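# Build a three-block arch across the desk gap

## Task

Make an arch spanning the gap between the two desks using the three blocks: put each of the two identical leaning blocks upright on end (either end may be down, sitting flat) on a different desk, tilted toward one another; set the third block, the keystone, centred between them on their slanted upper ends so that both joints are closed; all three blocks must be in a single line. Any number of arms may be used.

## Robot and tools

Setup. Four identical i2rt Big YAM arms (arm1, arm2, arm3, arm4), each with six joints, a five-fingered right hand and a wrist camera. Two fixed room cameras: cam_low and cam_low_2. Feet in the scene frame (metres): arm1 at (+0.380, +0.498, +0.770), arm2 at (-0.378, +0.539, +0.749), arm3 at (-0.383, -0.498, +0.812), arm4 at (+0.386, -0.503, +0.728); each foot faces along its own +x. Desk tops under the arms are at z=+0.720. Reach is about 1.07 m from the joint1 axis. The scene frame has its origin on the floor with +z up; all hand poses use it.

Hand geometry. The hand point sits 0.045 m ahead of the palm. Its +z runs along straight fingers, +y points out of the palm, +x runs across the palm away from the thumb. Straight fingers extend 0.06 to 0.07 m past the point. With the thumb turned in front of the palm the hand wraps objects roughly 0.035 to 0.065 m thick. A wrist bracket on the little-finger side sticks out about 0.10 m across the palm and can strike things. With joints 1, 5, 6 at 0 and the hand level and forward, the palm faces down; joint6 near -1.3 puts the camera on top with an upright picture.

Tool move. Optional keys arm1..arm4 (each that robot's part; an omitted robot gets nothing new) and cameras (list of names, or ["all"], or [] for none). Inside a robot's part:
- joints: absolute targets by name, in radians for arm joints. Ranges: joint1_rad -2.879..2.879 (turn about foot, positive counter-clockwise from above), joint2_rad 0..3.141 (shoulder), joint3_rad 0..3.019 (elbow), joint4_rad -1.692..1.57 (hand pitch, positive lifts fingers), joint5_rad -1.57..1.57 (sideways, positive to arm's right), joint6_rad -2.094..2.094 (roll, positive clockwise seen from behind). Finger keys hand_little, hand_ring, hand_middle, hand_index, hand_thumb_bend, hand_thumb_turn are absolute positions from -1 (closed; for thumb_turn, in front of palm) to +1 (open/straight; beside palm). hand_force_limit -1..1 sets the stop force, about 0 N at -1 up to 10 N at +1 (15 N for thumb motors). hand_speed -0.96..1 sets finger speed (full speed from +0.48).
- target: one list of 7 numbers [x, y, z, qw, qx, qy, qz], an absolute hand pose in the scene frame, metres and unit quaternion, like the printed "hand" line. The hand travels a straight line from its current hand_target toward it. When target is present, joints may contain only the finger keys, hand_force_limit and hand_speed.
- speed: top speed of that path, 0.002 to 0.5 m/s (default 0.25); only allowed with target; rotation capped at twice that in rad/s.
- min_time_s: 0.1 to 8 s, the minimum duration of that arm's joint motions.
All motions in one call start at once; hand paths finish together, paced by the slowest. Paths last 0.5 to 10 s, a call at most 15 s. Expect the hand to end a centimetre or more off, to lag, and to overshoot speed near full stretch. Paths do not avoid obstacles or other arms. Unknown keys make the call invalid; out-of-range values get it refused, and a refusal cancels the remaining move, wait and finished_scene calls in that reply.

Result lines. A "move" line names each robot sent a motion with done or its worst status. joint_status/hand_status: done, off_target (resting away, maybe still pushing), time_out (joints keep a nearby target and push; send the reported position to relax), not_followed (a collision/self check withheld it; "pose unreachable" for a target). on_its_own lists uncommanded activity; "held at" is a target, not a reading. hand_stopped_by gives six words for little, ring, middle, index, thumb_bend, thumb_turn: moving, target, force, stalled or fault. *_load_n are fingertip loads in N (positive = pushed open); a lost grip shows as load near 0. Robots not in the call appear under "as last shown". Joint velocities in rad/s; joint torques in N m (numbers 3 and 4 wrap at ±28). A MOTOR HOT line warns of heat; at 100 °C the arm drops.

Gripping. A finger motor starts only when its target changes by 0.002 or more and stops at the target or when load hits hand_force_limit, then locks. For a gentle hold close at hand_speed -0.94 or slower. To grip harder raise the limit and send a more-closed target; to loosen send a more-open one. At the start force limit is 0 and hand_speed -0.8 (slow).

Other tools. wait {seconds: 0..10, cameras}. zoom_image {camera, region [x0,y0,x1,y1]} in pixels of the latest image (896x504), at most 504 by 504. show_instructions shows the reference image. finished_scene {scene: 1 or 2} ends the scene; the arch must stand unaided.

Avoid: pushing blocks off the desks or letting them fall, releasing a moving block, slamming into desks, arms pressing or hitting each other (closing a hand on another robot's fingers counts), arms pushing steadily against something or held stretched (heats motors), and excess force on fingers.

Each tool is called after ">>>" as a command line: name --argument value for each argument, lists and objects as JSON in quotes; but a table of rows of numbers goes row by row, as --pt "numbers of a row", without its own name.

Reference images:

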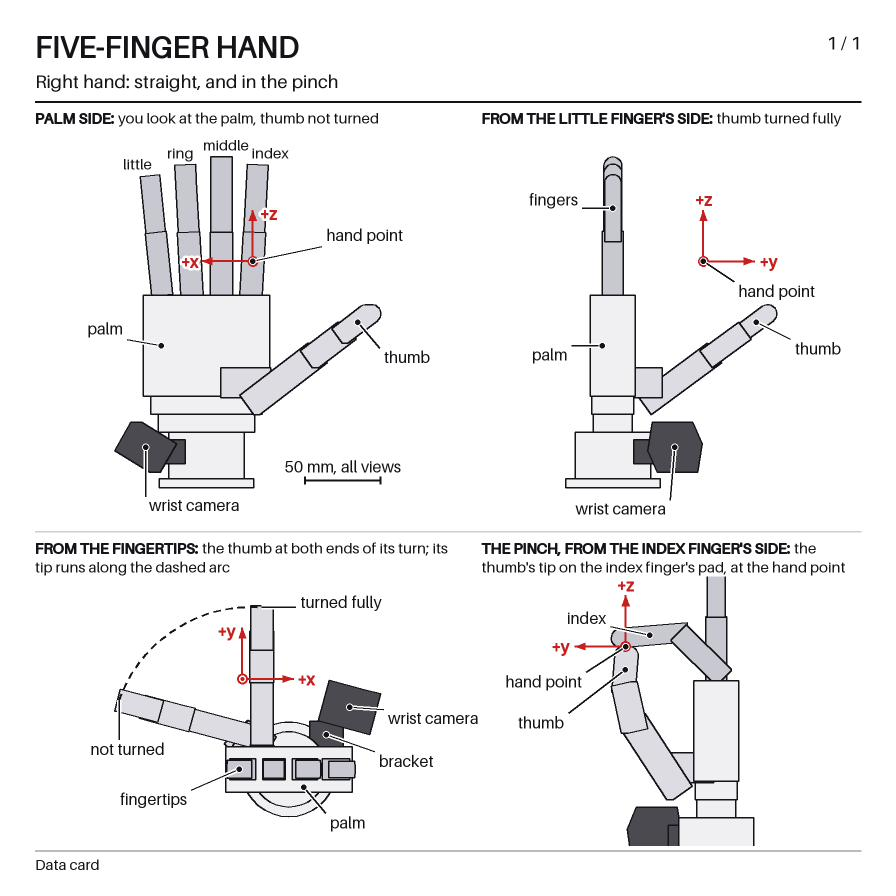

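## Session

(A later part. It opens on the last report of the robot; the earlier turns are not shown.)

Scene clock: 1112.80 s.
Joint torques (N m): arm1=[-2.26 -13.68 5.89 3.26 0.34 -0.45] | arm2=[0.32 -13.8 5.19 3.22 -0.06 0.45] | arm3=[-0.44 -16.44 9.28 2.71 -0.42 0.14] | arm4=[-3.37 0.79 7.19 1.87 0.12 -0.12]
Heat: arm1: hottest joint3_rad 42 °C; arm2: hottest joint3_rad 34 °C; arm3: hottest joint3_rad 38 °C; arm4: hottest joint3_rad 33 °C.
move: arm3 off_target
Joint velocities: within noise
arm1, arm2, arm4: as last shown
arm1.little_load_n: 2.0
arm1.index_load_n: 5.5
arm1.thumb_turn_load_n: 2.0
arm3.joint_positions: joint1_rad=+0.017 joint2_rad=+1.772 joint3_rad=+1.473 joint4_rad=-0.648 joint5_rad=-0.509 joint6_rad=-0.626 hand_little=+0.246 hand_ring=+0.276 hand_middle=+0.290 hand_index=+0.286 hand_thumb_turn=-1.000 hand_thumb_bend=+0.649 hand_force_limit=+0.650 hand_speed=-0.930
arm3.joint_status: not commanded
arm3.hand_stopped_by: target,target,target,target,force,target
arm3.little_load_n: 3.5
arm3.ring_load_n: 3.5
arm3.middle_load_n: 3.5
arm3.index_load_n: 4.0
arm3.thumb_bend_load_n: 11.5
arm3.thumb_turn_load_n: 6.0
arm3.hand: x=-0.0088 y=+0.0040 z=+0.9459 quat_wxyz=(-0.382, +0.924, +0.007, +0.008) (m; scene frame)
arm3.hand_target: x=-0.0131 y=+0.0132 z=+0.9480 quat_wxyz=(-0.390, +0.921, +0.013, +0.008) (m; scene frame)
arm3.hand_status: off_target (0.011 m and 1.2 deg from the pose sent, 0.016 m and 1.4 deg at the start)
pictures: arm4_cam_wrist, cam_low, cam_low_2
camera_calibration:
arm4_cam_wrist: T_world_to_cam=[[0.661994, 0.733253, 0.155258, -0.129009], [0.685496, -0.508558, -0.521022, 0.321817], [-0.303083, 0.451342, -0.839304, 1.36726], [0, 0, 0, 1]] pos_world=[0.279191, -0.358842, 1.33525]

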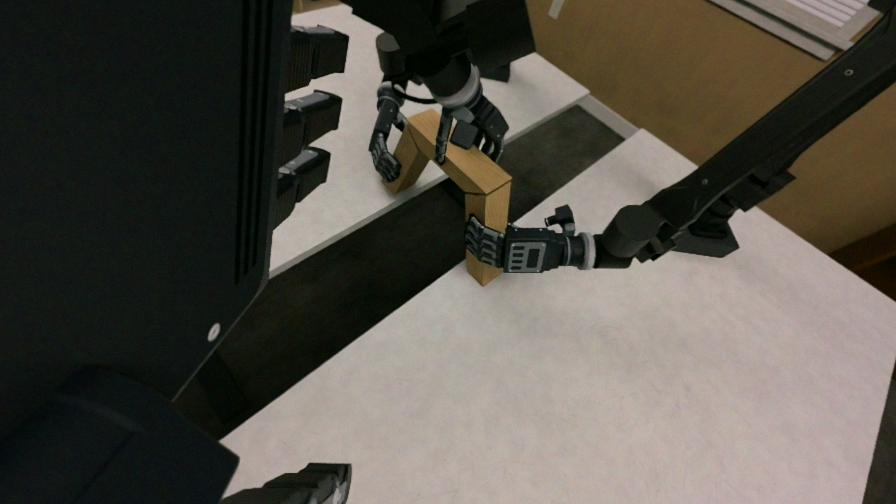

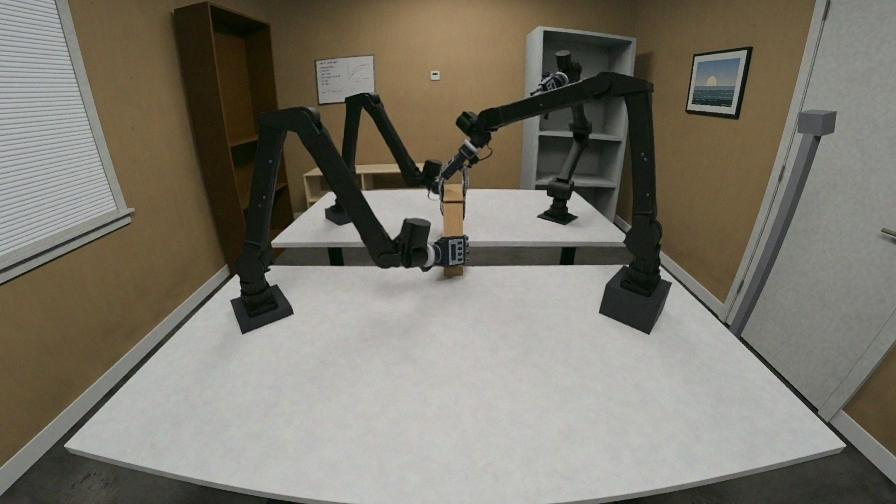

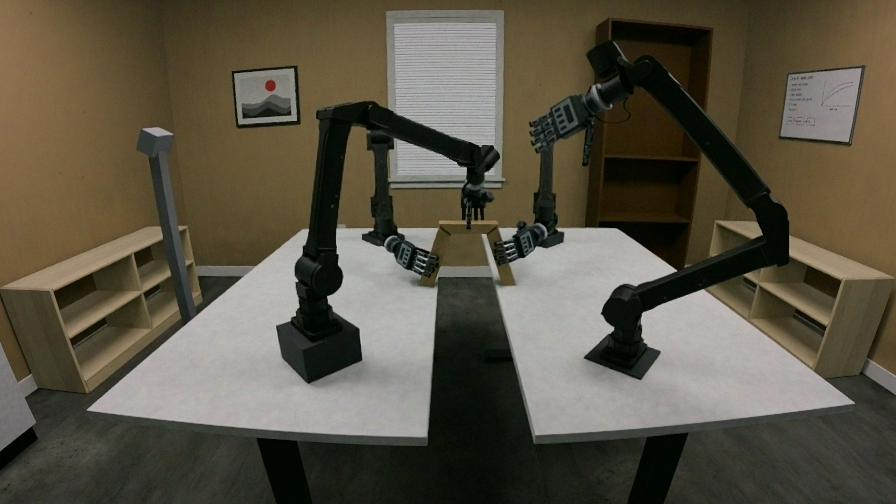

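>>> move --arm3 '{"target": [-0.013, 0.0135, 0.940, 0.4061, -0.914, -0.0129, -0.0082], "speed": 0.02}' --cameras '["arm4_cam_wrist", "cam_low", "cam_low_2"]'

>>> zoom_image --camera "cam_low_2" --region '[430, 200, 510, 260]'

>>> zoom_image --camera "cam_low" --region '[425, 160, 485, 230]'

>>> zoom_image --camera "arm4_cam_wrist" --region '[390, 80, 530, 220]'

Scene clock: 1120.77 s.
Joint torques (N m): arm1=[-2.37 -13.92 6.04 3.32 0.35 -0.44] | arm2=[0.32 -13.68 5.16 3.22 -0.06 0.45] | arm3=[-0.79 -16.67 8.76 2.73 -0.49 0.28] | arm4=[-3.43 0.85 7.21 1.89 0.12 -0.13]
Heat: arm1: hottest joint3_rad 42 °C; arm2: hottest joint3_rad 34 °C; arm3: hottest joint3_rad 37 °C; arm4: hottest joint3_rad 33 °C.
move: arm3 done
Joint velocities: within noise
arm1, arm2, arm4: as last shown
arm1.little_load_n: 1.5
arm1.thumb_turn_load_n: 1.5
arm2.thumb_bend_load_n: 10.0
arm2.thumb_turn_load_n: 2.0
arm2.hand: x=-0.1099 y=-0.0006 z=+0.8219 quat_wxyz=(-0.534, -0.229, -0.741, +0.336) (m; scene frame)
arm2.hand_target: x=-0.1052 y=-0.0055 z=+0.8379 quat_wxyz=(-0.553, -0.229, -0.725, +0.342) (m; scene frame)
arm3.joint_positions: joint1_rad=+0.017 joint2_rad=+1.772 joint3_rad=+1.438 joint4_rad=-0.577 joint5_rad=-0.531 joint6_rad=-0.623 hand_little=+0.246 hand_ring=+0.276 hand_middle=+0.290 hand_index=+0.286 hand_thumb_turn=-1.000 hand_thumb_bend=+0.649 hand_force_limit=+0.650 hand_speed=-0.930
arm3.joint_status: not commanded
arm3.hand_stopped_by: target,target,target,target,force,target
arm3.little_load_n: 3.5
arm3.ring_load_n: 3.5
arm3.middle_load_n: 3.5
arm3.index_load_n: 3.5
arm3.thumb_bend_load_n: 11.5
arm3.thumb_turn_load_n: 5.5
arm3.hand: x=-0.0097 y=+0.0090 z=+0.9381 quat_wxyz=(-0.399, +0.917, +0.014, +0.010) (m; scene frame)
arm3.hand_target: x=-0.0130 y=+0.0134 z=+0.9401 quat_wxyz=(-0.406, +0.914, +0.013, +0.008) (m; scene frame)
arm3.hand_status: done (0.006 m and 0.8 deg from the pose sent, 0.012 m and 3.0 deg at the start)
arm4.index_load_n: -0.5
pictures: arm4_cam_wrist, cam_low, cam_low_2
camera_calibration:
arm4_cam_wrist: T_world_to_cam=[[0.661994, 0.733253, 0.155258, -0.129009], [0.685496, -0.508558, -0.521022, 0.321817], [-0.303083, 0.451342, -0.839304, 1.36726], [0, 0, 0, 1]] pos_world=[0.279191, -0.358842, 1.33525]

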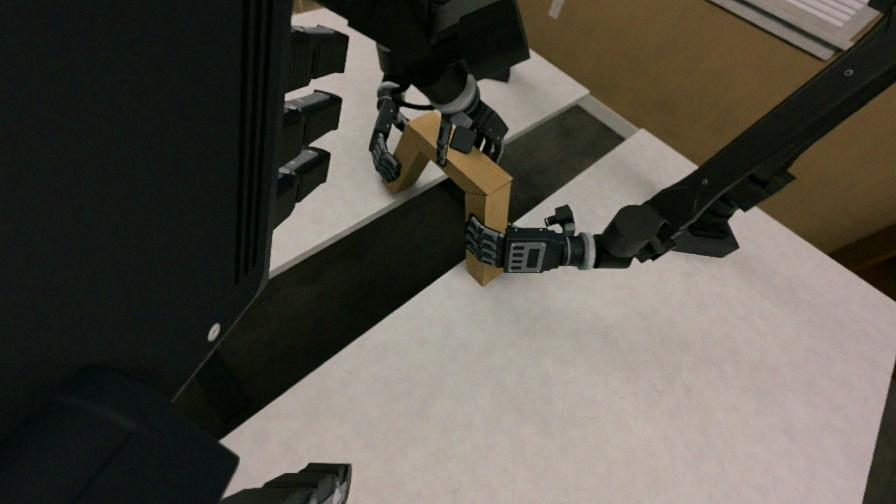

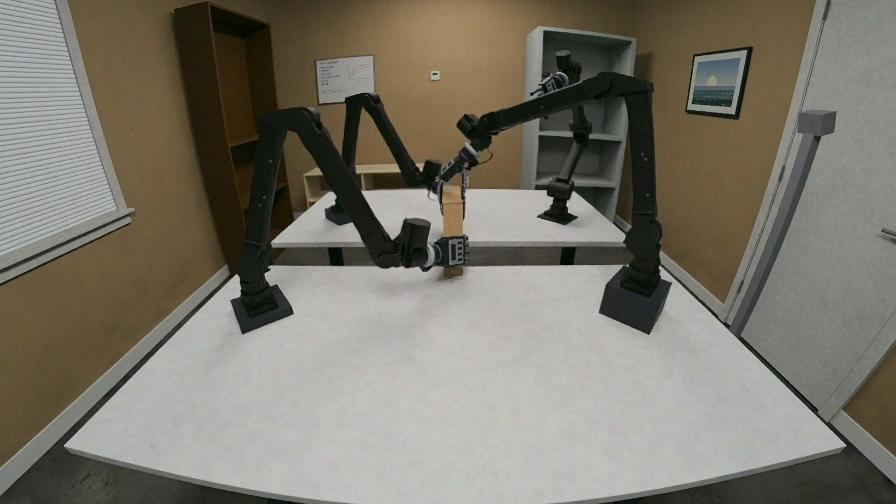

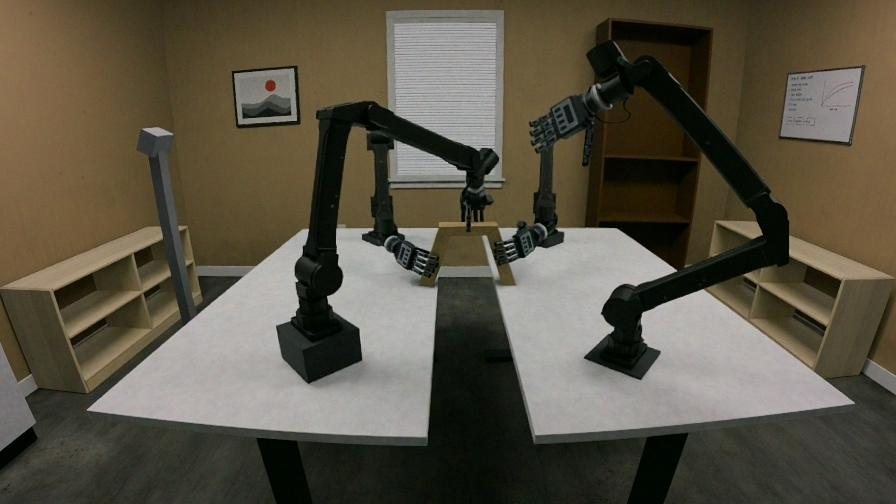

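Scaled by 6.300 from the camera's 896x504 image, which has a finer 1280x720 frame.

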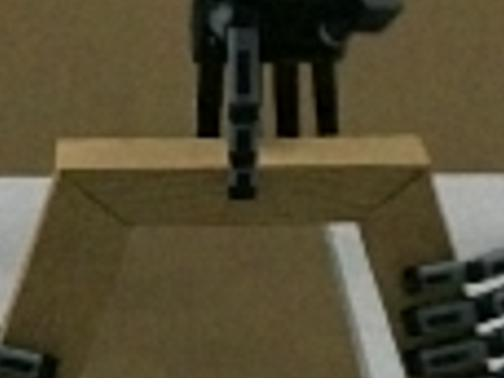

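Scaled by 7.200 from the camera's 896x504 image, which has a finer 1280x720 frame.

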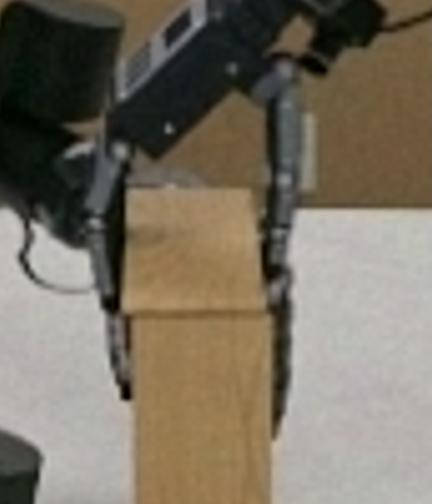

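Scaled by 3.600 from the camera's 896x504 image, which has a finer 1280x720 frame.

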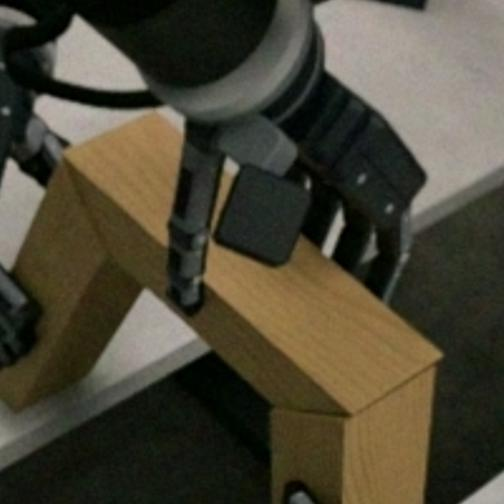

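>>> move --arm3 '{"target": [-0.013, 0.006, 0.942, 0.4061, -0.914, -0.0129, -0.0082], "speed": 0.02}' --cameras '["arm4_cam_wrist", "cam_low", "cam_low_2"]'

>>> zoom_image --camera "cam_low" --region '[425, 160, 485, 230]'

>>> zoom_image --camera "cam_low_2" --region '[430, 200, 510, 260]'

Scene clock: 1127.23 s.
Joint torques (N m): arm1=[-1.85 -14.04 5.96 3.32 0.34 -0.45] | arm2=[0.38 -13.86 5.12 3.21 -0.06 0.42] | arm3=[-0.97 -18.02 7.99 2.13 -0.59 0.11] | arm4=[-3.37 0.85 7.25 1.94 0.12 -0.12]
Heat: arm1: hottest joint3_rad 42 °C; arm2: hottest joint3_rad 34 °C; arm3: hottest joint3_rad 37 °C; arm4: hottest joint3_rad 33 °C.
move: arm3 done
Joint velocities: within noise
arm1, arm2: as last shown
arm1.index_load_n: 5.0
arm1.thumb_turn_load_n: 2.0
arm2.joint_positions: joint1_rad=-0.527 joint2_rad=+1.905 joint3_rad=+0.772 joint4_rad=+0.915 joint5_rad=-0.489 joint6_rad=+1.202 hand_little=+0.247 hand_ring=+0.276 hand_middle=+0.299 hand_index=+0.288 hand_thumb_turn=-1.000 hand_thumb_bend=+0.621 hand_force_limit=+0.750 hand_speed=-0.940
arm2.little_load_n: 4.5
arm2.index_load_n: 5.5
arm2.thumb_bend_load_n: 10.5
arm2.thumb_turn_load_n: 1.5
arm2.hand: x=-0.1099 y=-0.0007 z=+0.8222 quat_wxyz=(-0.535, -0.230, -0.740, +0.336) (m; scene frame)
arm2.hand_target: x=-0.1052 y=-0.0055 z=+0.8380 quat_wxyz=(-0.553, -0.229, -0.725, +0.342) (m; scene frame)
arm3.joint_positions: joint1_rad=+0.017 joint2_rad=+1.769 joint3_rad=+1.432 joint4_rad=-0.572 joint5_rad=-0.534 joint6_rad=-0.623 hand_little=+0.246 hand_ring=+0.276 hand_middle=+0.290 hand_index=+0.286 hand_thumb_turn=-1.000 hand_thumb_bend=+0.649 hand_force_limit=+0.650 hand_speed=-0.930
arm3.joint_status: not commanded
arm3.hand_stopped_by: target,target,target,target,force,target
arm3.little_load_n: 4.0
arm3.ring_load_n: 3.5
arm3.middle_load_n: 3.5
arm3.index_load_n: 4.0
arm3.thumb_bend_load_n: 12.0
arm3.thumb_turn_load_n: 5.0
arm3.hand: x=-0.0108 y=+0.0086 z=+0.9378 quat_wxyz=(-0.401, +0.916, +0.015, +0.009) (m; scene frame)
arm3.hand_target: x=-0.0129 y=+0.0060 z=+0.9420 quat_wxyz=(-0.406, +0.914, +0.013, +0.008) (m; scene frame)
arm3.hand_status: done (0.005 m and 0.7 deg from the pose sent, 0.006 m and 0.9 deg at the start)
arm4.joint_positions: joint1_rad=+0.153 joint2_rad=+0.605 joint3_rad=+1.393 joint4_rad=-1.271 joint5_rad=+0.166 joint6_rad=-1.325 hand_little=+1.000 hand_ring=+1.000 hand_middle=+1.000 hand_index=+1.000 hand_thumb_turn=+1.000 hand_thumb_bend=+1.000 hand_force_limit=+0.000 hand_speed=-0.800
arm4.joint_status: not commanded
arm4.hand_stopped_by: target,target,target,target,target,target
arm4.little_load_n: 0.0
arm4.ring_load_n: 0.0
arm4.middle_load_n: 0.0
arm4.index_load_n: 0.0
arm4.thumb_bend_load_n: 0.0
arm4.thumb_turn_load_n: 0.0
arm4.hand: x=+0.2424 y=-0.3087 z=+1.2412 quat_wxyz=(-0.491, +0.391, +0.760, +0.167) (m; scene frame)
arm4.hand_target: x=+0.2435 y=-0.3059 z=+1.2448 quat_wxyz=(-0.499, +0.390, +0.754, +0.173) (m; scene frame)
arm4.hand_status: not commanded
pictures: arm4_cam_wrist, cam_low, cam_low_2
camera_calibration:
arm4_cam_wrist: T_world_to_cam=[[0.661994, 0.733253, 0.155258, -0.129009], [0.685496, -0.508558, -0.521022, 0.321817], [-0.303083, 0.451342, -0.839304, 1.36726], [0, 0, 0, 1]] pos_world=[0.279191, -0.358842, 1.33525]

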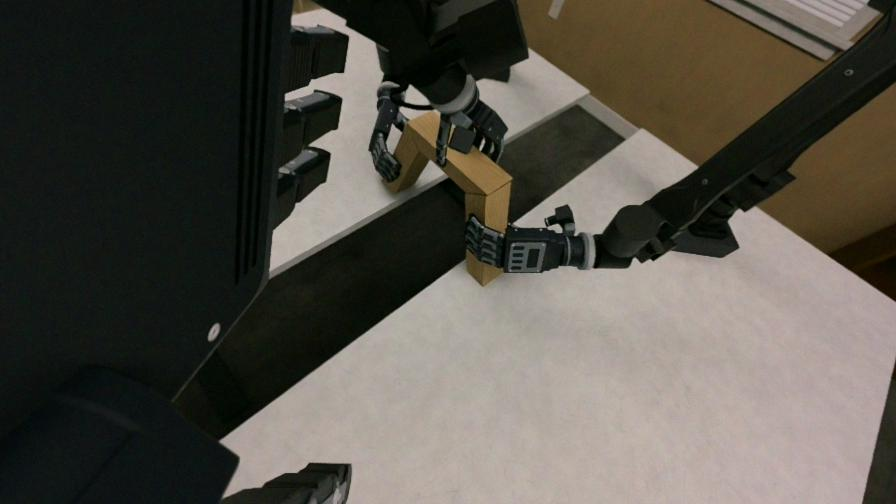

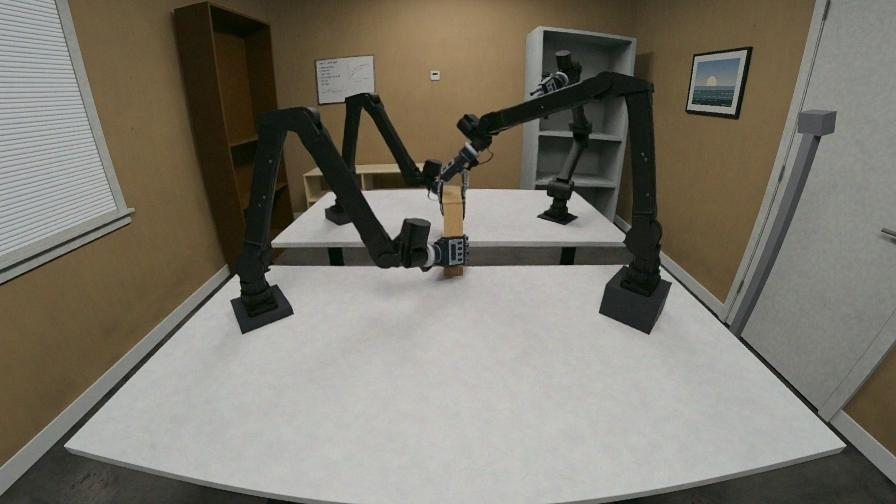

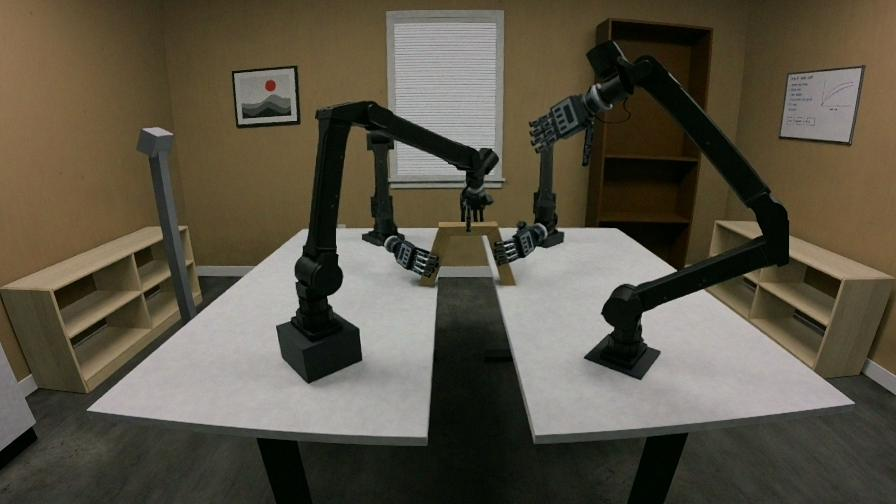

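Scaled by 7.200 from the camera's 896x504 image, which has a finer 1280x720 frame.

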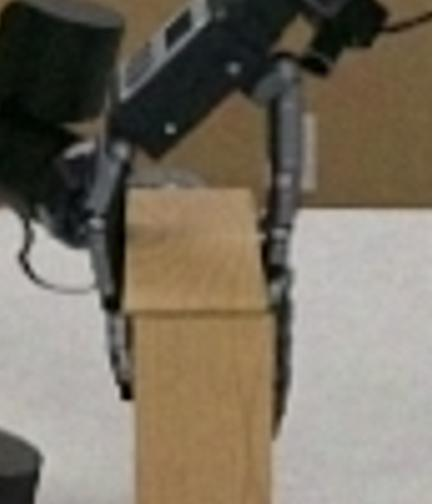

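Scaled by 6.300 from the camera's 896x504 image, which has a finer 1280x720 frame.

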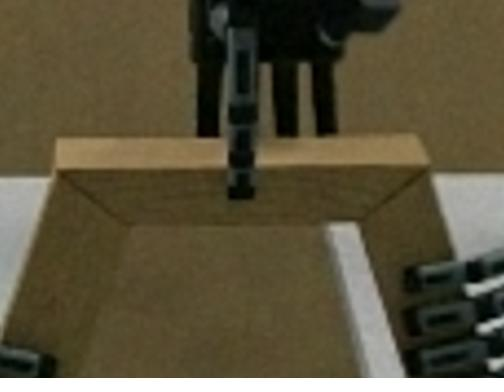

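>>> move --arm3 '{"joints":{"hand_speed":-0.9,"hand_thumb_bend":1.0}}' --cameras '["cam_low_2","cam_low","arm4_cam_wrist"]'

Scene clock: 1158.83 s.
Joint torques (N m): arm1=[-1.96 -13.86 6.05 3.41 0.35 -0.42] | arm2=[0.38 -13.92 5.18 3.17 -0.07 0.41] | arm3=[-1.44 -17.14 8.35 2.15 -0.34 0.14] | arm4=[-3.43 0.85 7.24 1.92 0.11 -0.12]
Heat: arm1: hottest joint3_rad 42 °C; arm2: hottest joint3_rad 33 °C; arm3: hottest joint3_rad 34 °C; arm4: hottest joint3_rad 33 °C.
move: arm3 done
Joint velocities: within noise
arm1, arm2, arm4: as last shown
arm1.joint_positions: joint1_rad=+0.582 joint2_rad=+1.758 joint3_rad=+0.714 joint4_rad=+0.823 joint5_rad=+0.554 joint6_rad=-1.236 hand_little=+0.246 hand_ring=+0.276 hand_middle=+0.291 hand_index=+0.287 hand_thumb_turn=-1.000 hand_thumb_bend=+0.626 hand_force_limit=+0.750 hand_speed=-0.940
arm1.ring_load_n: 3.0
arm1.middle_load_n: 5.0
arm1.index_load_n: 5.5
arm1.thumb_bend_load_n: 10.5
arm1.thumb_turn_load_n: 2.5
arm1.hand: x=+0.1210 y=-0.0075 z=+0.8310 quat_wxyz=(+0.556, +0.216, -0.742, +0.307) (m; scene frame)
arm1.hand_target: x=+0.1119 y=-0.0117 z=+0.8460 quat_wxyz=(+0.572, +0.207, -0.729, +0.312) (m; scene frame)
arm2.joint_positions: joint1_rad=-0.527 joint2_rad=+1.906 joint3_rad=+0.772 joint4_rad=+0.915 joint5_rad=-0.489 joint6_rad=+1.203 hand_little=+0.247 hand_ring=+0.276 hand_middle=+0.299 hand_index=+0.288 hand_thumb_turn=-1.000 hand_thumb_bend=+0.621 hand_force_limit=+0.750 hand_speed=-0.940
arm2.hand: x=-0.1099 y=-0.0007 z=+0.8220 quat_wxyz=(-0.535, -0.231, -0.740, +0.335) (m; scene frame)
arm2.hand_target: x=-0.1052 y=-0.0055 z=+0.8379 quat_wxyz=(-0.553, -0.229, -0.725, +0.342) (m; scene frame)
arm3.joint_positions: joint1_rad=+0.017 joint2_rad=+1.769 joint3_rad=+1.428 joint4_rad=-0.572 joint5_rad=-0.540 joint6_rad=-0.623 hand_little=+0.246 hand_ring=+0.276 hand_middle=+0.290 hand_index=+0.286 hand_thumb_turn=-1.000 hand_thumb_bend=+1.000 hand_force_limit=+0.650 hand_speed=-0.900
arm3.joint_status: all done
arm3.hand_stopped_by: target,target,target,target,target,target
arm3.little_load_n: 0.0
arm3.ring_load_n: 0.0
arm3.middle_load_n: 0.0
arm3.index_load_n: 0.0
arm3.thumb_bend_load_n: 0.0
arm3.thumb_turn_load_n: 0.0
arm3.hand: x=-0.0128 y=+0.0080 z=+0.9366 quat_wxyz=(-0.401, +0.916, +0.015, +0.006) (m; scene frame)
arm3.hand_target: x=-0.0129 y=+0.0060 z=+0.9420 quat_wxyz=(-0.406, +0.914, +0.013, +0.008) (m; scene frame)
arm3.hand_status: not commanded
arm4.little_load_n: 0.5
pictures: arm4_cam_wrist, cam_low, cam_low_2
camera_calibration:
arm4_cam_wrist: T_world_to_cam=[[0.661994, 0.733253, 0.155258, -0.129009], [0.685496, -0.508558, -0.521022, 0.321817], [-0.303083, 0.451342, -0.839304, 1.36726], [0, 0, 0, 1]] pos_world=[0.279191, -0.358842, 1.33525]

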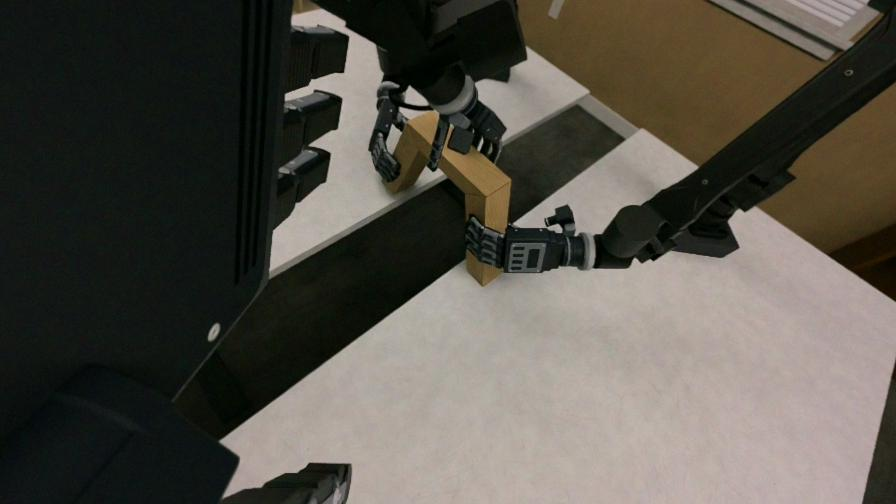

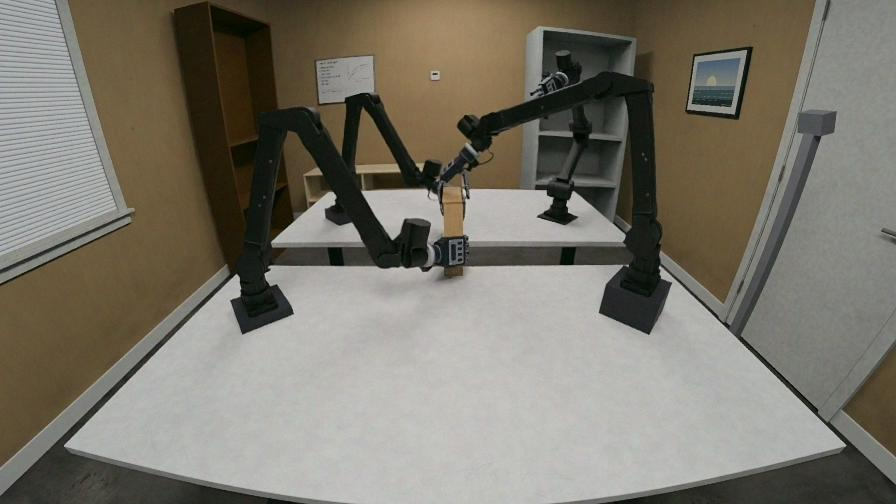

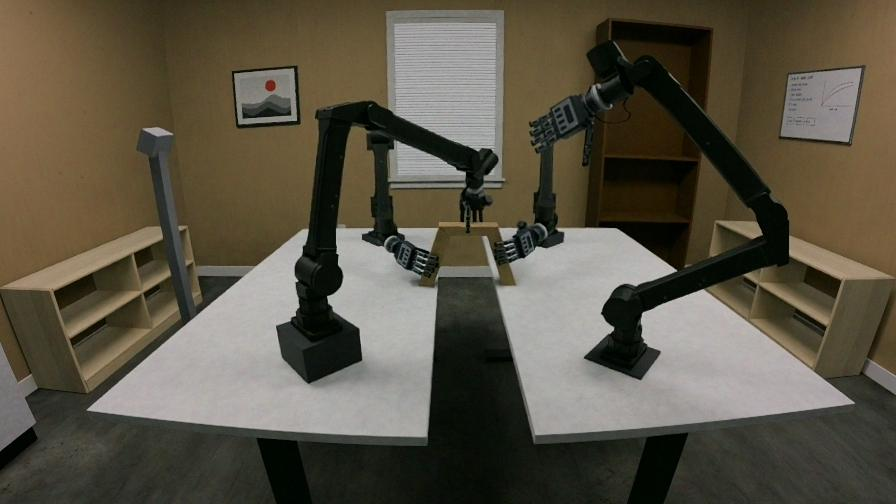

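>>> zoom_image --camera "cam_low" --region '[425, 160, 485, 290]'

>>> zoom_image --camera "arm4_cam_wrist" --region '[360, 90, 560, 290]'

>>> zoom_image --camera "cam_low_2" --region '[410, 205, 540, 295]'

Scaled by 3.877 from the camera's 896x504 image, which has a finer 1280x720 frame.

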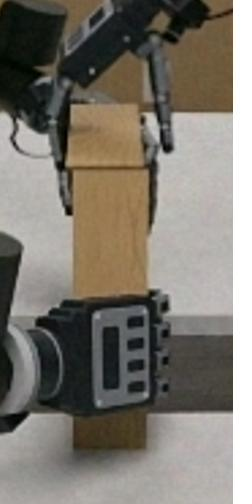

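Scaled by 2.520 from the camera's 896x504 image, which has a finer 1280x720 frame.

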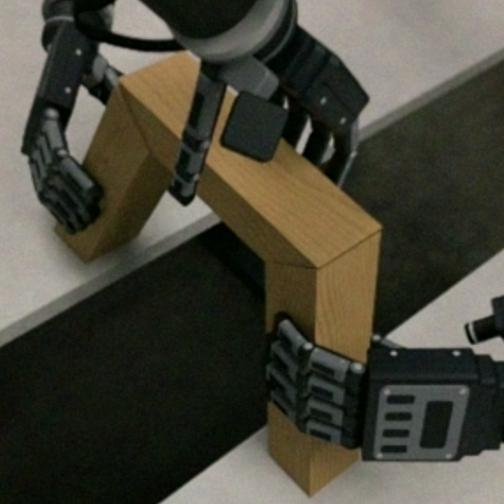

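Scaled by 3.877 from the camera's 896x504 image, which has a finer 1280x720 frame.

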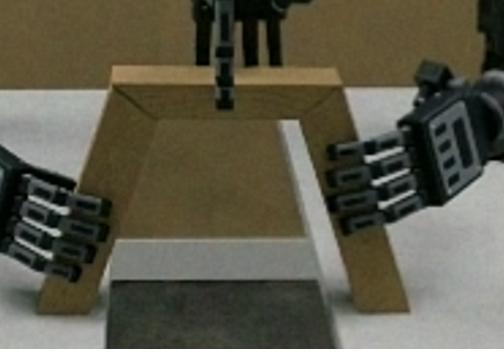

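>>> move --arm3 '{"joints":{"hand_speed":-0.88,"hand_index":1.0,"hand_middle":1.0,"hand_ring":1.0,"hand_little":1.0}}'

>>> move --arm3 '{"target":[-0.0129,-0.02,0.965,0.4061,-0.914,-0.0129,-0.0082],"speed":0.06}'

>>> move --arm3 '{"target":[-0.02,-0.12,1.07,0.4061,-0.914,-0.0129,-0.0082],"speed":0.15}' --cameras '["cam_low_2","cam_low","arm4_cam_wrist"]'

Scene clock: 1170.07 s.
Joint torques (N m): arm1=[-2.08 -14.1 5.87 3.36 0.35 -0.4] | arm2=[0.32 -13.92 5.16 3.19 -0.06 0.42] | arm3=[-0.91 -17.61 8.57 2.18 -0.37 0.1] | arm4=[-3.31 0.73 7.19 1.87 0.13 -0.13]
Heat: arm1: hottest joint3_rad 42 °C; arm2: hottest joint3_rad 33 °C; arm3: hottest joint3_rad 34 °C; arm4: hottest joint3_rad 34 °C.
move: arm3 done
Joint velocities: within noise
arm1, arm2, arm4: as last shown
arm1.little_load_n: 2.0
arm1.ring_load_n: 2.5
arm1.middle_load_n: 4.5
arm1.index_load_n: 5.0
arm1.thumb_turn_load_n: 2.0
arm1.hand: x=+0.1210 y=-0.0075 z=+0.8309 quat_wxyz=(+0.556, +0.216, -0.742, +0.307) (m; scene frame)
arm2.middle_load_n: 0.5
arm3.joint_positions: joint1_rad=+0.017 joint2_rad=+1.769 joint3_rad=+1.428 joint4_rad=-0.572 joint5_rad=-0.540 joint6_rad=-0.623 hand_little=+1.000 hand_ring=+1.000 hand_middle=+1.000 hand_index=+1.000 hand_thumb_turn=-1.000 hand_thumb_bend=+1.000 hand_force_limit=+0.650 hand_speed=-0.880
arm3.joint_status: all done
arm3.hand_stopped_by: target,target,target,target,target,target
arm3.little_load_n: 0.0
arm3.ring_load_n: 0.0
arm3.middle_load_n: 0.0
arm3.index_load_n: 0.0
arm3.thumb_bend_load_n: 0.0
arm3.thumb_turn_load_n: 0.0
arm3.hand: x=-0.0128 y=+0.0080 z=+0.9366 quat_wxyz=(-0.401, +0.916, +0.015, +0.006) (m; scene frame)
arm3.hand_target: x=-0.0129 y=+0.0060 z=+0.9420 quat_wxyz=(-0.406, +0.914, +0.013, +0.008) (m; scene frame)
arm3.hand_status: not commanded
arm4.little_load_n: 0.0
pictures: none

Scene clock: 1171.30 s.
Joint torques (N m): arm1=[-2.14 -13.92 5.94 3.23 0.33 -0.42] | arm2=[0.38 -13.8 5.16 3.19 -0.07 0.41] | arm3=[-1.55 -16.15 8.53 1.43 -0.39 -0.06] | arm4=[-3.43 0.79 7.2 1.89 0.13 -0.12]
Heat: arm1: hottest joint3_rad 42 °C; arm2: hottest joint3_rad 33 °C; arm3: hottest joint3_rad 34 °C; arm4: hottest joint3_rad 34 °C.
move: arm3 done
Joint velocities: within noise
arm1, arm2, arm4: as last shown
arm1.thumb_bend_load_n: 11.0
arm2.middle_load_n: 0.0
arm2.thumb_bend_load_n: 10.0
arm3.joint_positions: joint1_rad=-0.006 joint2_rad=+1.704 joint3_rad=+1.411 joint4_rad=-0.618 joint5_rad=-0.561 joint6_rad=-0.635 hand_little=+1.000 hand_ring=+1.000 hand_middle=+1.000 hand_index=+1.000 hand_thumb_turn=-1.000 hand_thumb_bend=+1.000 hand_force_limit=+0.650 hand_speed=-0.880
arm3.joint_status: not commanded
arm3.hand_stopped_by: target,target,target,target,target,target
arm3.little_load_n: 0.0
arm3.ring_load_n: 0.0
arm3.middle_load_n: 0.0
arm3.index_load_n: 0.0
arm3.thumb_bend_load_n: 0.0
arm3.thumb_turn_load_n: 0.5
arm3.hand: x=-0.0162 y=-0.0112 z=+0.9639 quat_wxyz=(-0.407, +0.913, +0.014, +0.006) (m; scene frame)
arm3.hand_target: x=-0.0131 y=-0.0199 z=+0.9649 quat_wxyz=(-0.406, +0.914, +0.013, +0.008) (m; scene frame)
arm3.hand_status: done (0.009 m and 0.3 deg from the pose sent, 0.040 m and 0.7 deg at the start)
pictures: none

Scene clock: 1173.10 s.
Joint torques (N m): arm1=[-2.14 -13.8 6 3.3 0.34 -0.43] | arm2=[0.32 -13.86 5.16 3.18 -0.06 0.41] | arm3=[-2.2 -11.93 12.19 1.42 -0.45 -0.01] | arm4=[-3.43 0.79 7.21 1.94 0.13 -0.13]
Heat: arm1: hottest joint3_rad 42 °C; arm2: hottest joint3_rad 33 °C; arm3: hottest joint3_rad 34 °C; arm4: hottest joint3_rad 34 °C.
move: arm3 off_target
Joint velocities: within noise
arm1.joint_positions: joint1_rad=+0.582 joint2_rad=+1.758 joint3_rad=+0.714 joint4_rad=+0.823 joint5_rad=+0.554 joint6_rad=-1.236 hand_little=+0.246 hand_ring=+0.276 hand_middle=+0.291 hand_index=+0.287 hand_thumb_turn=-1.000 hand_thumb_bend=+0.626 hand_force_limit=+0.750 hand_speed=-0.940
arm1.joint_status: not commanded
arm1.hand_stopped_by: target,target,target,target,force,target
arm1.little_load_n: 1.5
arm1.ring_load_n: 2.5
arm1.middle_load_n: 4.5
arm1.index_load_n: 5.5
arm1.thumb_bend_load_n: 11.0
arm1.thumb_turn_load_n: 2.0
arm1.hand: x=+0.1210 y=-0.0075 z=+0.8309 quat_wxyz=(+0.556, +0.216, -0.742, +0.307) (m; scene frame)
arm1.hand_target: x=+0.1119 y=-0.0117 z=+0.8460 quat_wxyz=(+0.572, +0.207, -0.729, +0.312) (m; scene frame)
arm1.hand_status: not commanded
arm2.joint_positions: joint1_rad=-0.527 joint2_rad=+1.906 joint3_rad=+0.772 joint4_rad=+0.915 joint5_rad=-0.489 joint6_rad=+1.203 hand_little=+0.247 hand_ring=+0.276 hand_middle=+0.299 hand_index=+0.288 hand_thumb_turn=-1.000 hand_thumb_bend=+0.621 hand_force_limit=+0.750 hand_speed=-0.940
arm2.joint_status: not commanded
arm2.hand_stopped_by: target,target,force,force,force,target
arm2.little_load_n: 4.5
arm2.ring_load_n: 2.0
arm2.middle_load_n: 0.0
arm2.index_load_n: 5.5
arm2.thumb_bend_load_n: 10.5
arm2.thumb_turn_load_n: 1.5
arm2.hand: x=-0.1099 y=-0.0007 z=+0.8220 quat_wxyz=(-0.535, -0.231, -0.740, +0.335) (m; scene frame)
arm2.hand_target: x=-0.1052 y=-0.0055 z=+0.8379 quat_wxyz=(-0.553, -0.229, -0.725, +0.342) (m; scene frame)
arm2.hand_status: not commanded
arm3.joint_positions: joint1_rad=-0.149 joint2_rad=+1.485 joint3_rad=+1.399 joint4_rad=-0.945 joint5_rad=-0.642 joint6_rad=-0.776 hand_little=+1.000 hand_ring=+1.000 hand_middle=+1.000 hand_index=+1.000 hand_thumb_turn=-1.000 hand_thumb_bend=+1.000 hand_force_limit=+0.650 hand_speed=-0.880
arm3.joint_status: not commanded
arm3.hand_stopped_by: target,target,target,target,target,target
arm3.little_load_n: 0.0
arm3.ring_load_n: 0.0
arm3.middle_load_n: 0.0
arm3.index_load_n: 0.0
arm3.thumb_bend_load_n: 0.0
arm3.thumb_turn_load_n: 0.0
arm3.hand: x=-0.0313 y=-0.1198 z=+1.0519 quat_wxyz=(-0.396, +0.918, +0.007, -0.008) (m; scene frame)
arm3.hand_target: x=-0.0204 y=-0.1203 z=+1.0699 quat_wxyz=(-0.406, +0.914, +0.013, +0.009) (m; scene frame)
arm3.hand_status: off_target (0.021 m and 2.3 deg from the pose sent, 0.152 m and 0.3 deg at the start)
arm4: as last shown
arm4.thumb_bend_load_n: 0.5
pictures: arm4_cam_wrist, cam_low, cam_low_2
camera_calibration:
arm4_cam_wrist: T_world_to_cam=[[0.661994, 0.733253, 0.155258, -0.129009], [0.685496, -0.508558, -0.521022, 0.321817], [-0.303083, 0.451342, -0.839304, 1.36726], [0, 0, 0, 1]] pos_world=[0.279191, -0.358842, 1.33525]

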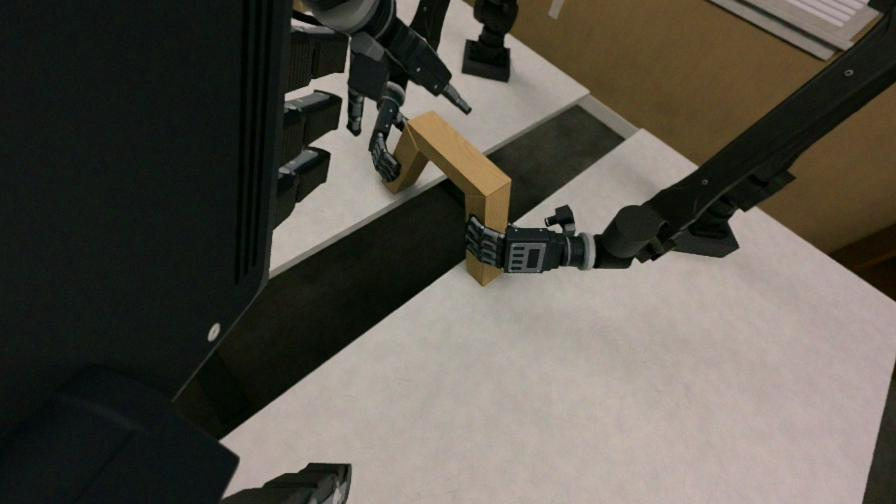

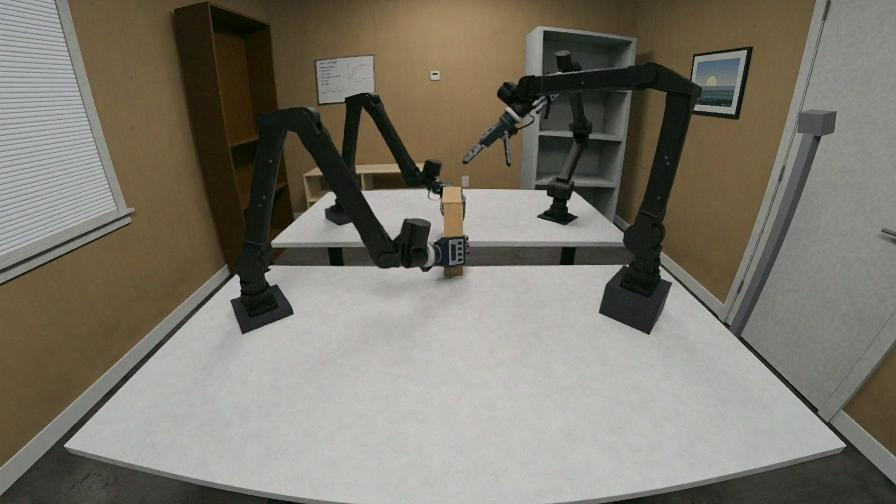

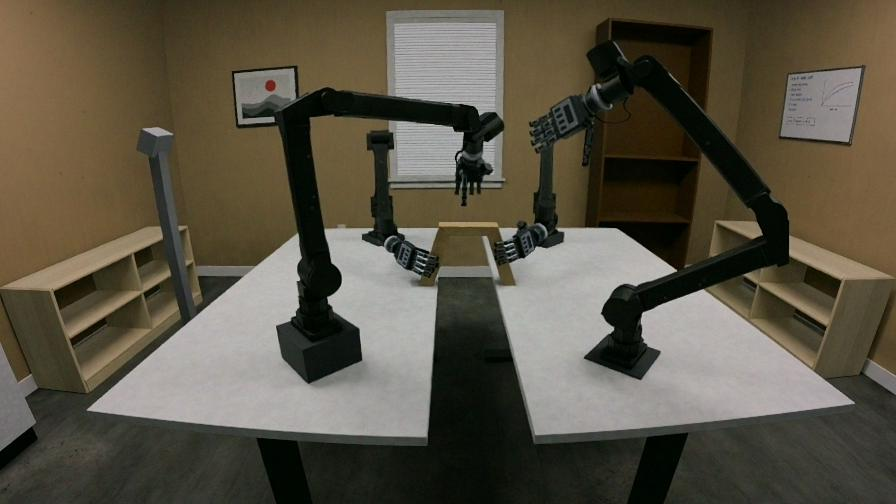

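>>> move --arm1 '{"joints":{"hand_speed":-0.9,"hand_thumb_bend":1.0}}' --arm2 '{"joints":{"hand_speed":-0.9,"hand_thumb_bend":1.0}}' --cameras '["cam_low_2","cam_low","arm4_cam_wrist"]'

>>> zoom_image --camera "arm4_cam_wrist" --region '[360, 90, 560, 290]'

>>> zoom_image --camera "cam_low_2" --region '[410, 205, 540, 295]'

>>> zoom_image --camera "cam_low" --region '[425, 160, 485, 290]'

Scene clock: 1182.90 s.
Joint torques (N m): arm1=[-1.85 -13.68 6.02 2.66 0.27 -0.28] | arm2=[0.32 -13.86 5.16 2.43 -0.07 0.18] | arm3=[-2.02 -12.34 12.3 1.02 -0.47 -0.05] | arm4=[-3.43 0.79 7.21 1.88 0.12 -0.13]
Heat: arm1: hottest joint3_rad 42 °C; arm2: hottest joint3_rad 33 °C; arm3: hottest joint3_rad 35 °C; arm4: hottest joint3_rad 34 °C.
move: arm1 done; arm2 done
Joint velocities: within noise
arm1.joint_positions: joint1_rad=+0.582 joint2_rad=+1.758 joint3_rad=+0.714 joint4_rad=+0.843 joint5_rad=+0.556 joint6_rad=-1.252 hand_little=+0.246 hand_ring=+0.276 hand_middle=+0.290 hand_index=+0.286 hand_thumb_turn=-1.000 hand_thumb_bend=+1.000 hand_force_limit=+0.750 hand_speed=-0.900
arm1.joint_status: all done
arm1.hand_stopped_by: target,target,target,target,target,target
arm1.little_load_n: 0.5
arm1.ring_load_n: 0.0
arm1.middle_load_n: 0.0
arm1.index_load_n: 0.0
arm1.thumb_bend_load_n: 0.0
arm1.thumb_turn_load_n: 0.0
arm1.hand: x=+0.1196 y=-0.0085 z=+0.8357 quat_wxyz=(+0.563, +0.216, -0.736, +0.308) (m; scene frame)
arm1.hand_target: x=+0.1118 y=-0.0117 z=+0.8461 quat_wxyz=(+0.572, +0.207, -0.729, +0.312) (m; scene frame)
arm1.hand_status: not commanded
arm2.joint_positions: joint1_rad=-0.526 joint2_rad=+1.906 joint3_rad=+0.772 joint4_rad=+0.937 joint5_rad=-0.488 joint6_rad=+1.225 hand_little=+0.246 hand_ring=+0.276 hand_middle=+0.299 hand_index=+0.287 hand_thumb_turn=-1.000 hand_thumb_bend=+1.000 hand_force_limit=+0.750 hand_speed=-0.900
arm2.joint_status: all done
arm2.hand_stopped_by: target,target,force,force,target,target
arm2.little_load_n: 0.0
arm2.ring_load_n: 0.0
arm2.middle_load_n: 0.0
arm2.index_load_n: 0.0
arm2.thumb_bend_load_n: -0.5
arm2.thumb_turn_load_n: -0.5
arm2.hand: x=-0.1097 y=-0.0019 z=+0.8280 quat_wxyz=(-0.543, -0.234, -0.733, +0.337) (m; scene frame)
arm2.hand_target: x=-0.1053 y=-0.0055 z=+0.8379 quat_wxyz=(-0.553, -0.229, -0.725, +0.342) (m; scene frame)
arm2.hand_status: not commanded
arm3, arm4: as last shown
arm3.joint_positions: joint1_rad=-0.149 joint2_rad=+1.485 joint3_rad=+1.399 joint4_rad=-0.946 joint5_rad=-0.642 joint6_rad=-0.777 hand_little=+1.000 hand_ring=+1.000 hand_middle=+1.000 hand_index=+1.000 hand_thumb_turn=-1.000 hand_thumb_bend=+1.000 hand_force_limit=+0.650 hand_speed=-0.880
arm3.hand: x=-0.0313 y=-0.1199 z=+1.0518 quat_wxyz=(-0.396, +0.918, +0.007, -0.008) (m; scene frame)
arm3.hand_target: x=-0.0205 y=-0.1204 z=+1.0698 quat_wxyz=(-0.406, +0.914, +0.013, +0.008) (m; scene frame)
arm4.thumb_bend_load_n: 0.0
pictures: arm4_cam_wrist, cam_low, cam_low_2
camera_calibration:
arm4_cam_wrist: T_world_to_cam=[[0.661994, 0.733253, 0.155258, -0.129009], [0.685496, -0.508558, -0.521022, 0.321817], [-0.303083, 0.451342, -0.839304, 1.36726], [0, 0, 0, 1]] pos_world=[0.279191, -0.358842, 1.33525]

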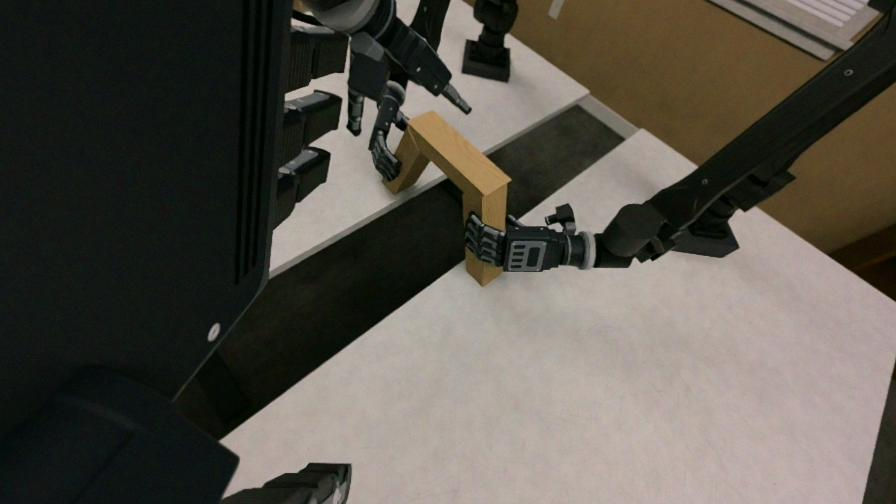

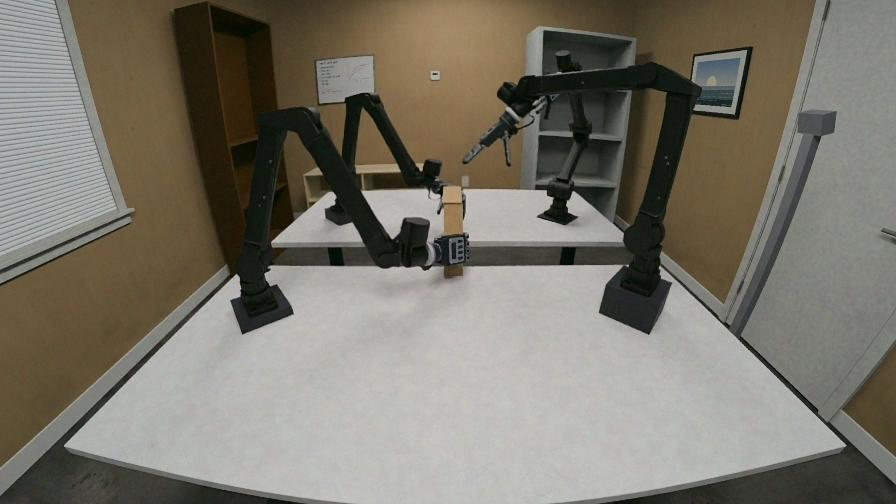

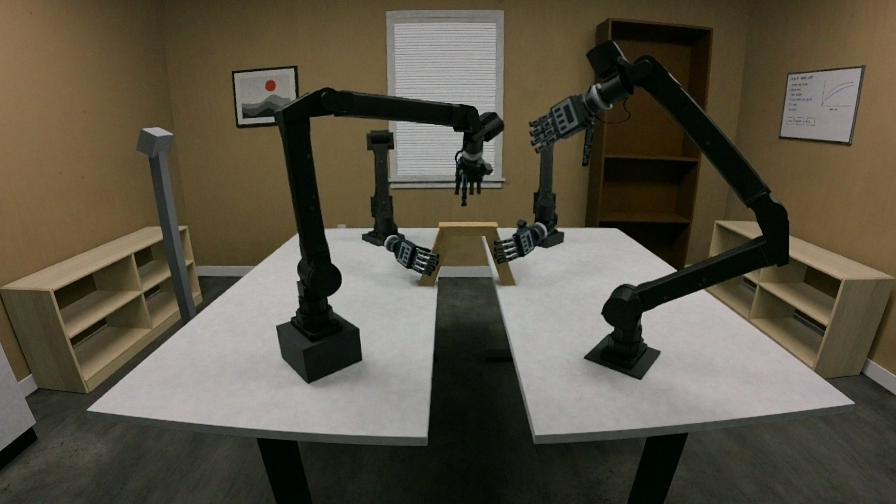

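Scaled by 2.520 from the camera's 896x504 image, which has a finer 1280x720 frame.

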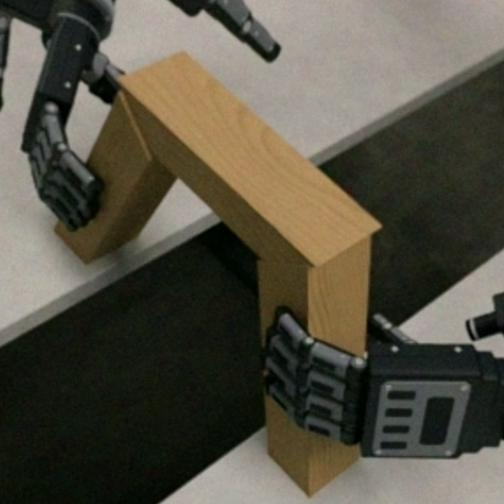

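Scaled by 3.877 from the camera's 896x504 image, which has a finer 1280x720 frame.

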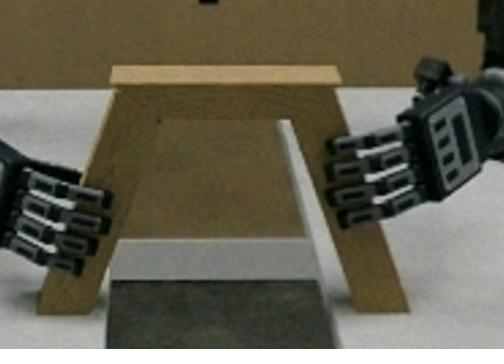

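Scaled by 3.877 from the camera's 896x504 image, which has a finer 1280x720 frame.

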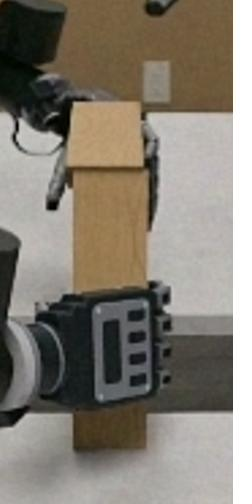

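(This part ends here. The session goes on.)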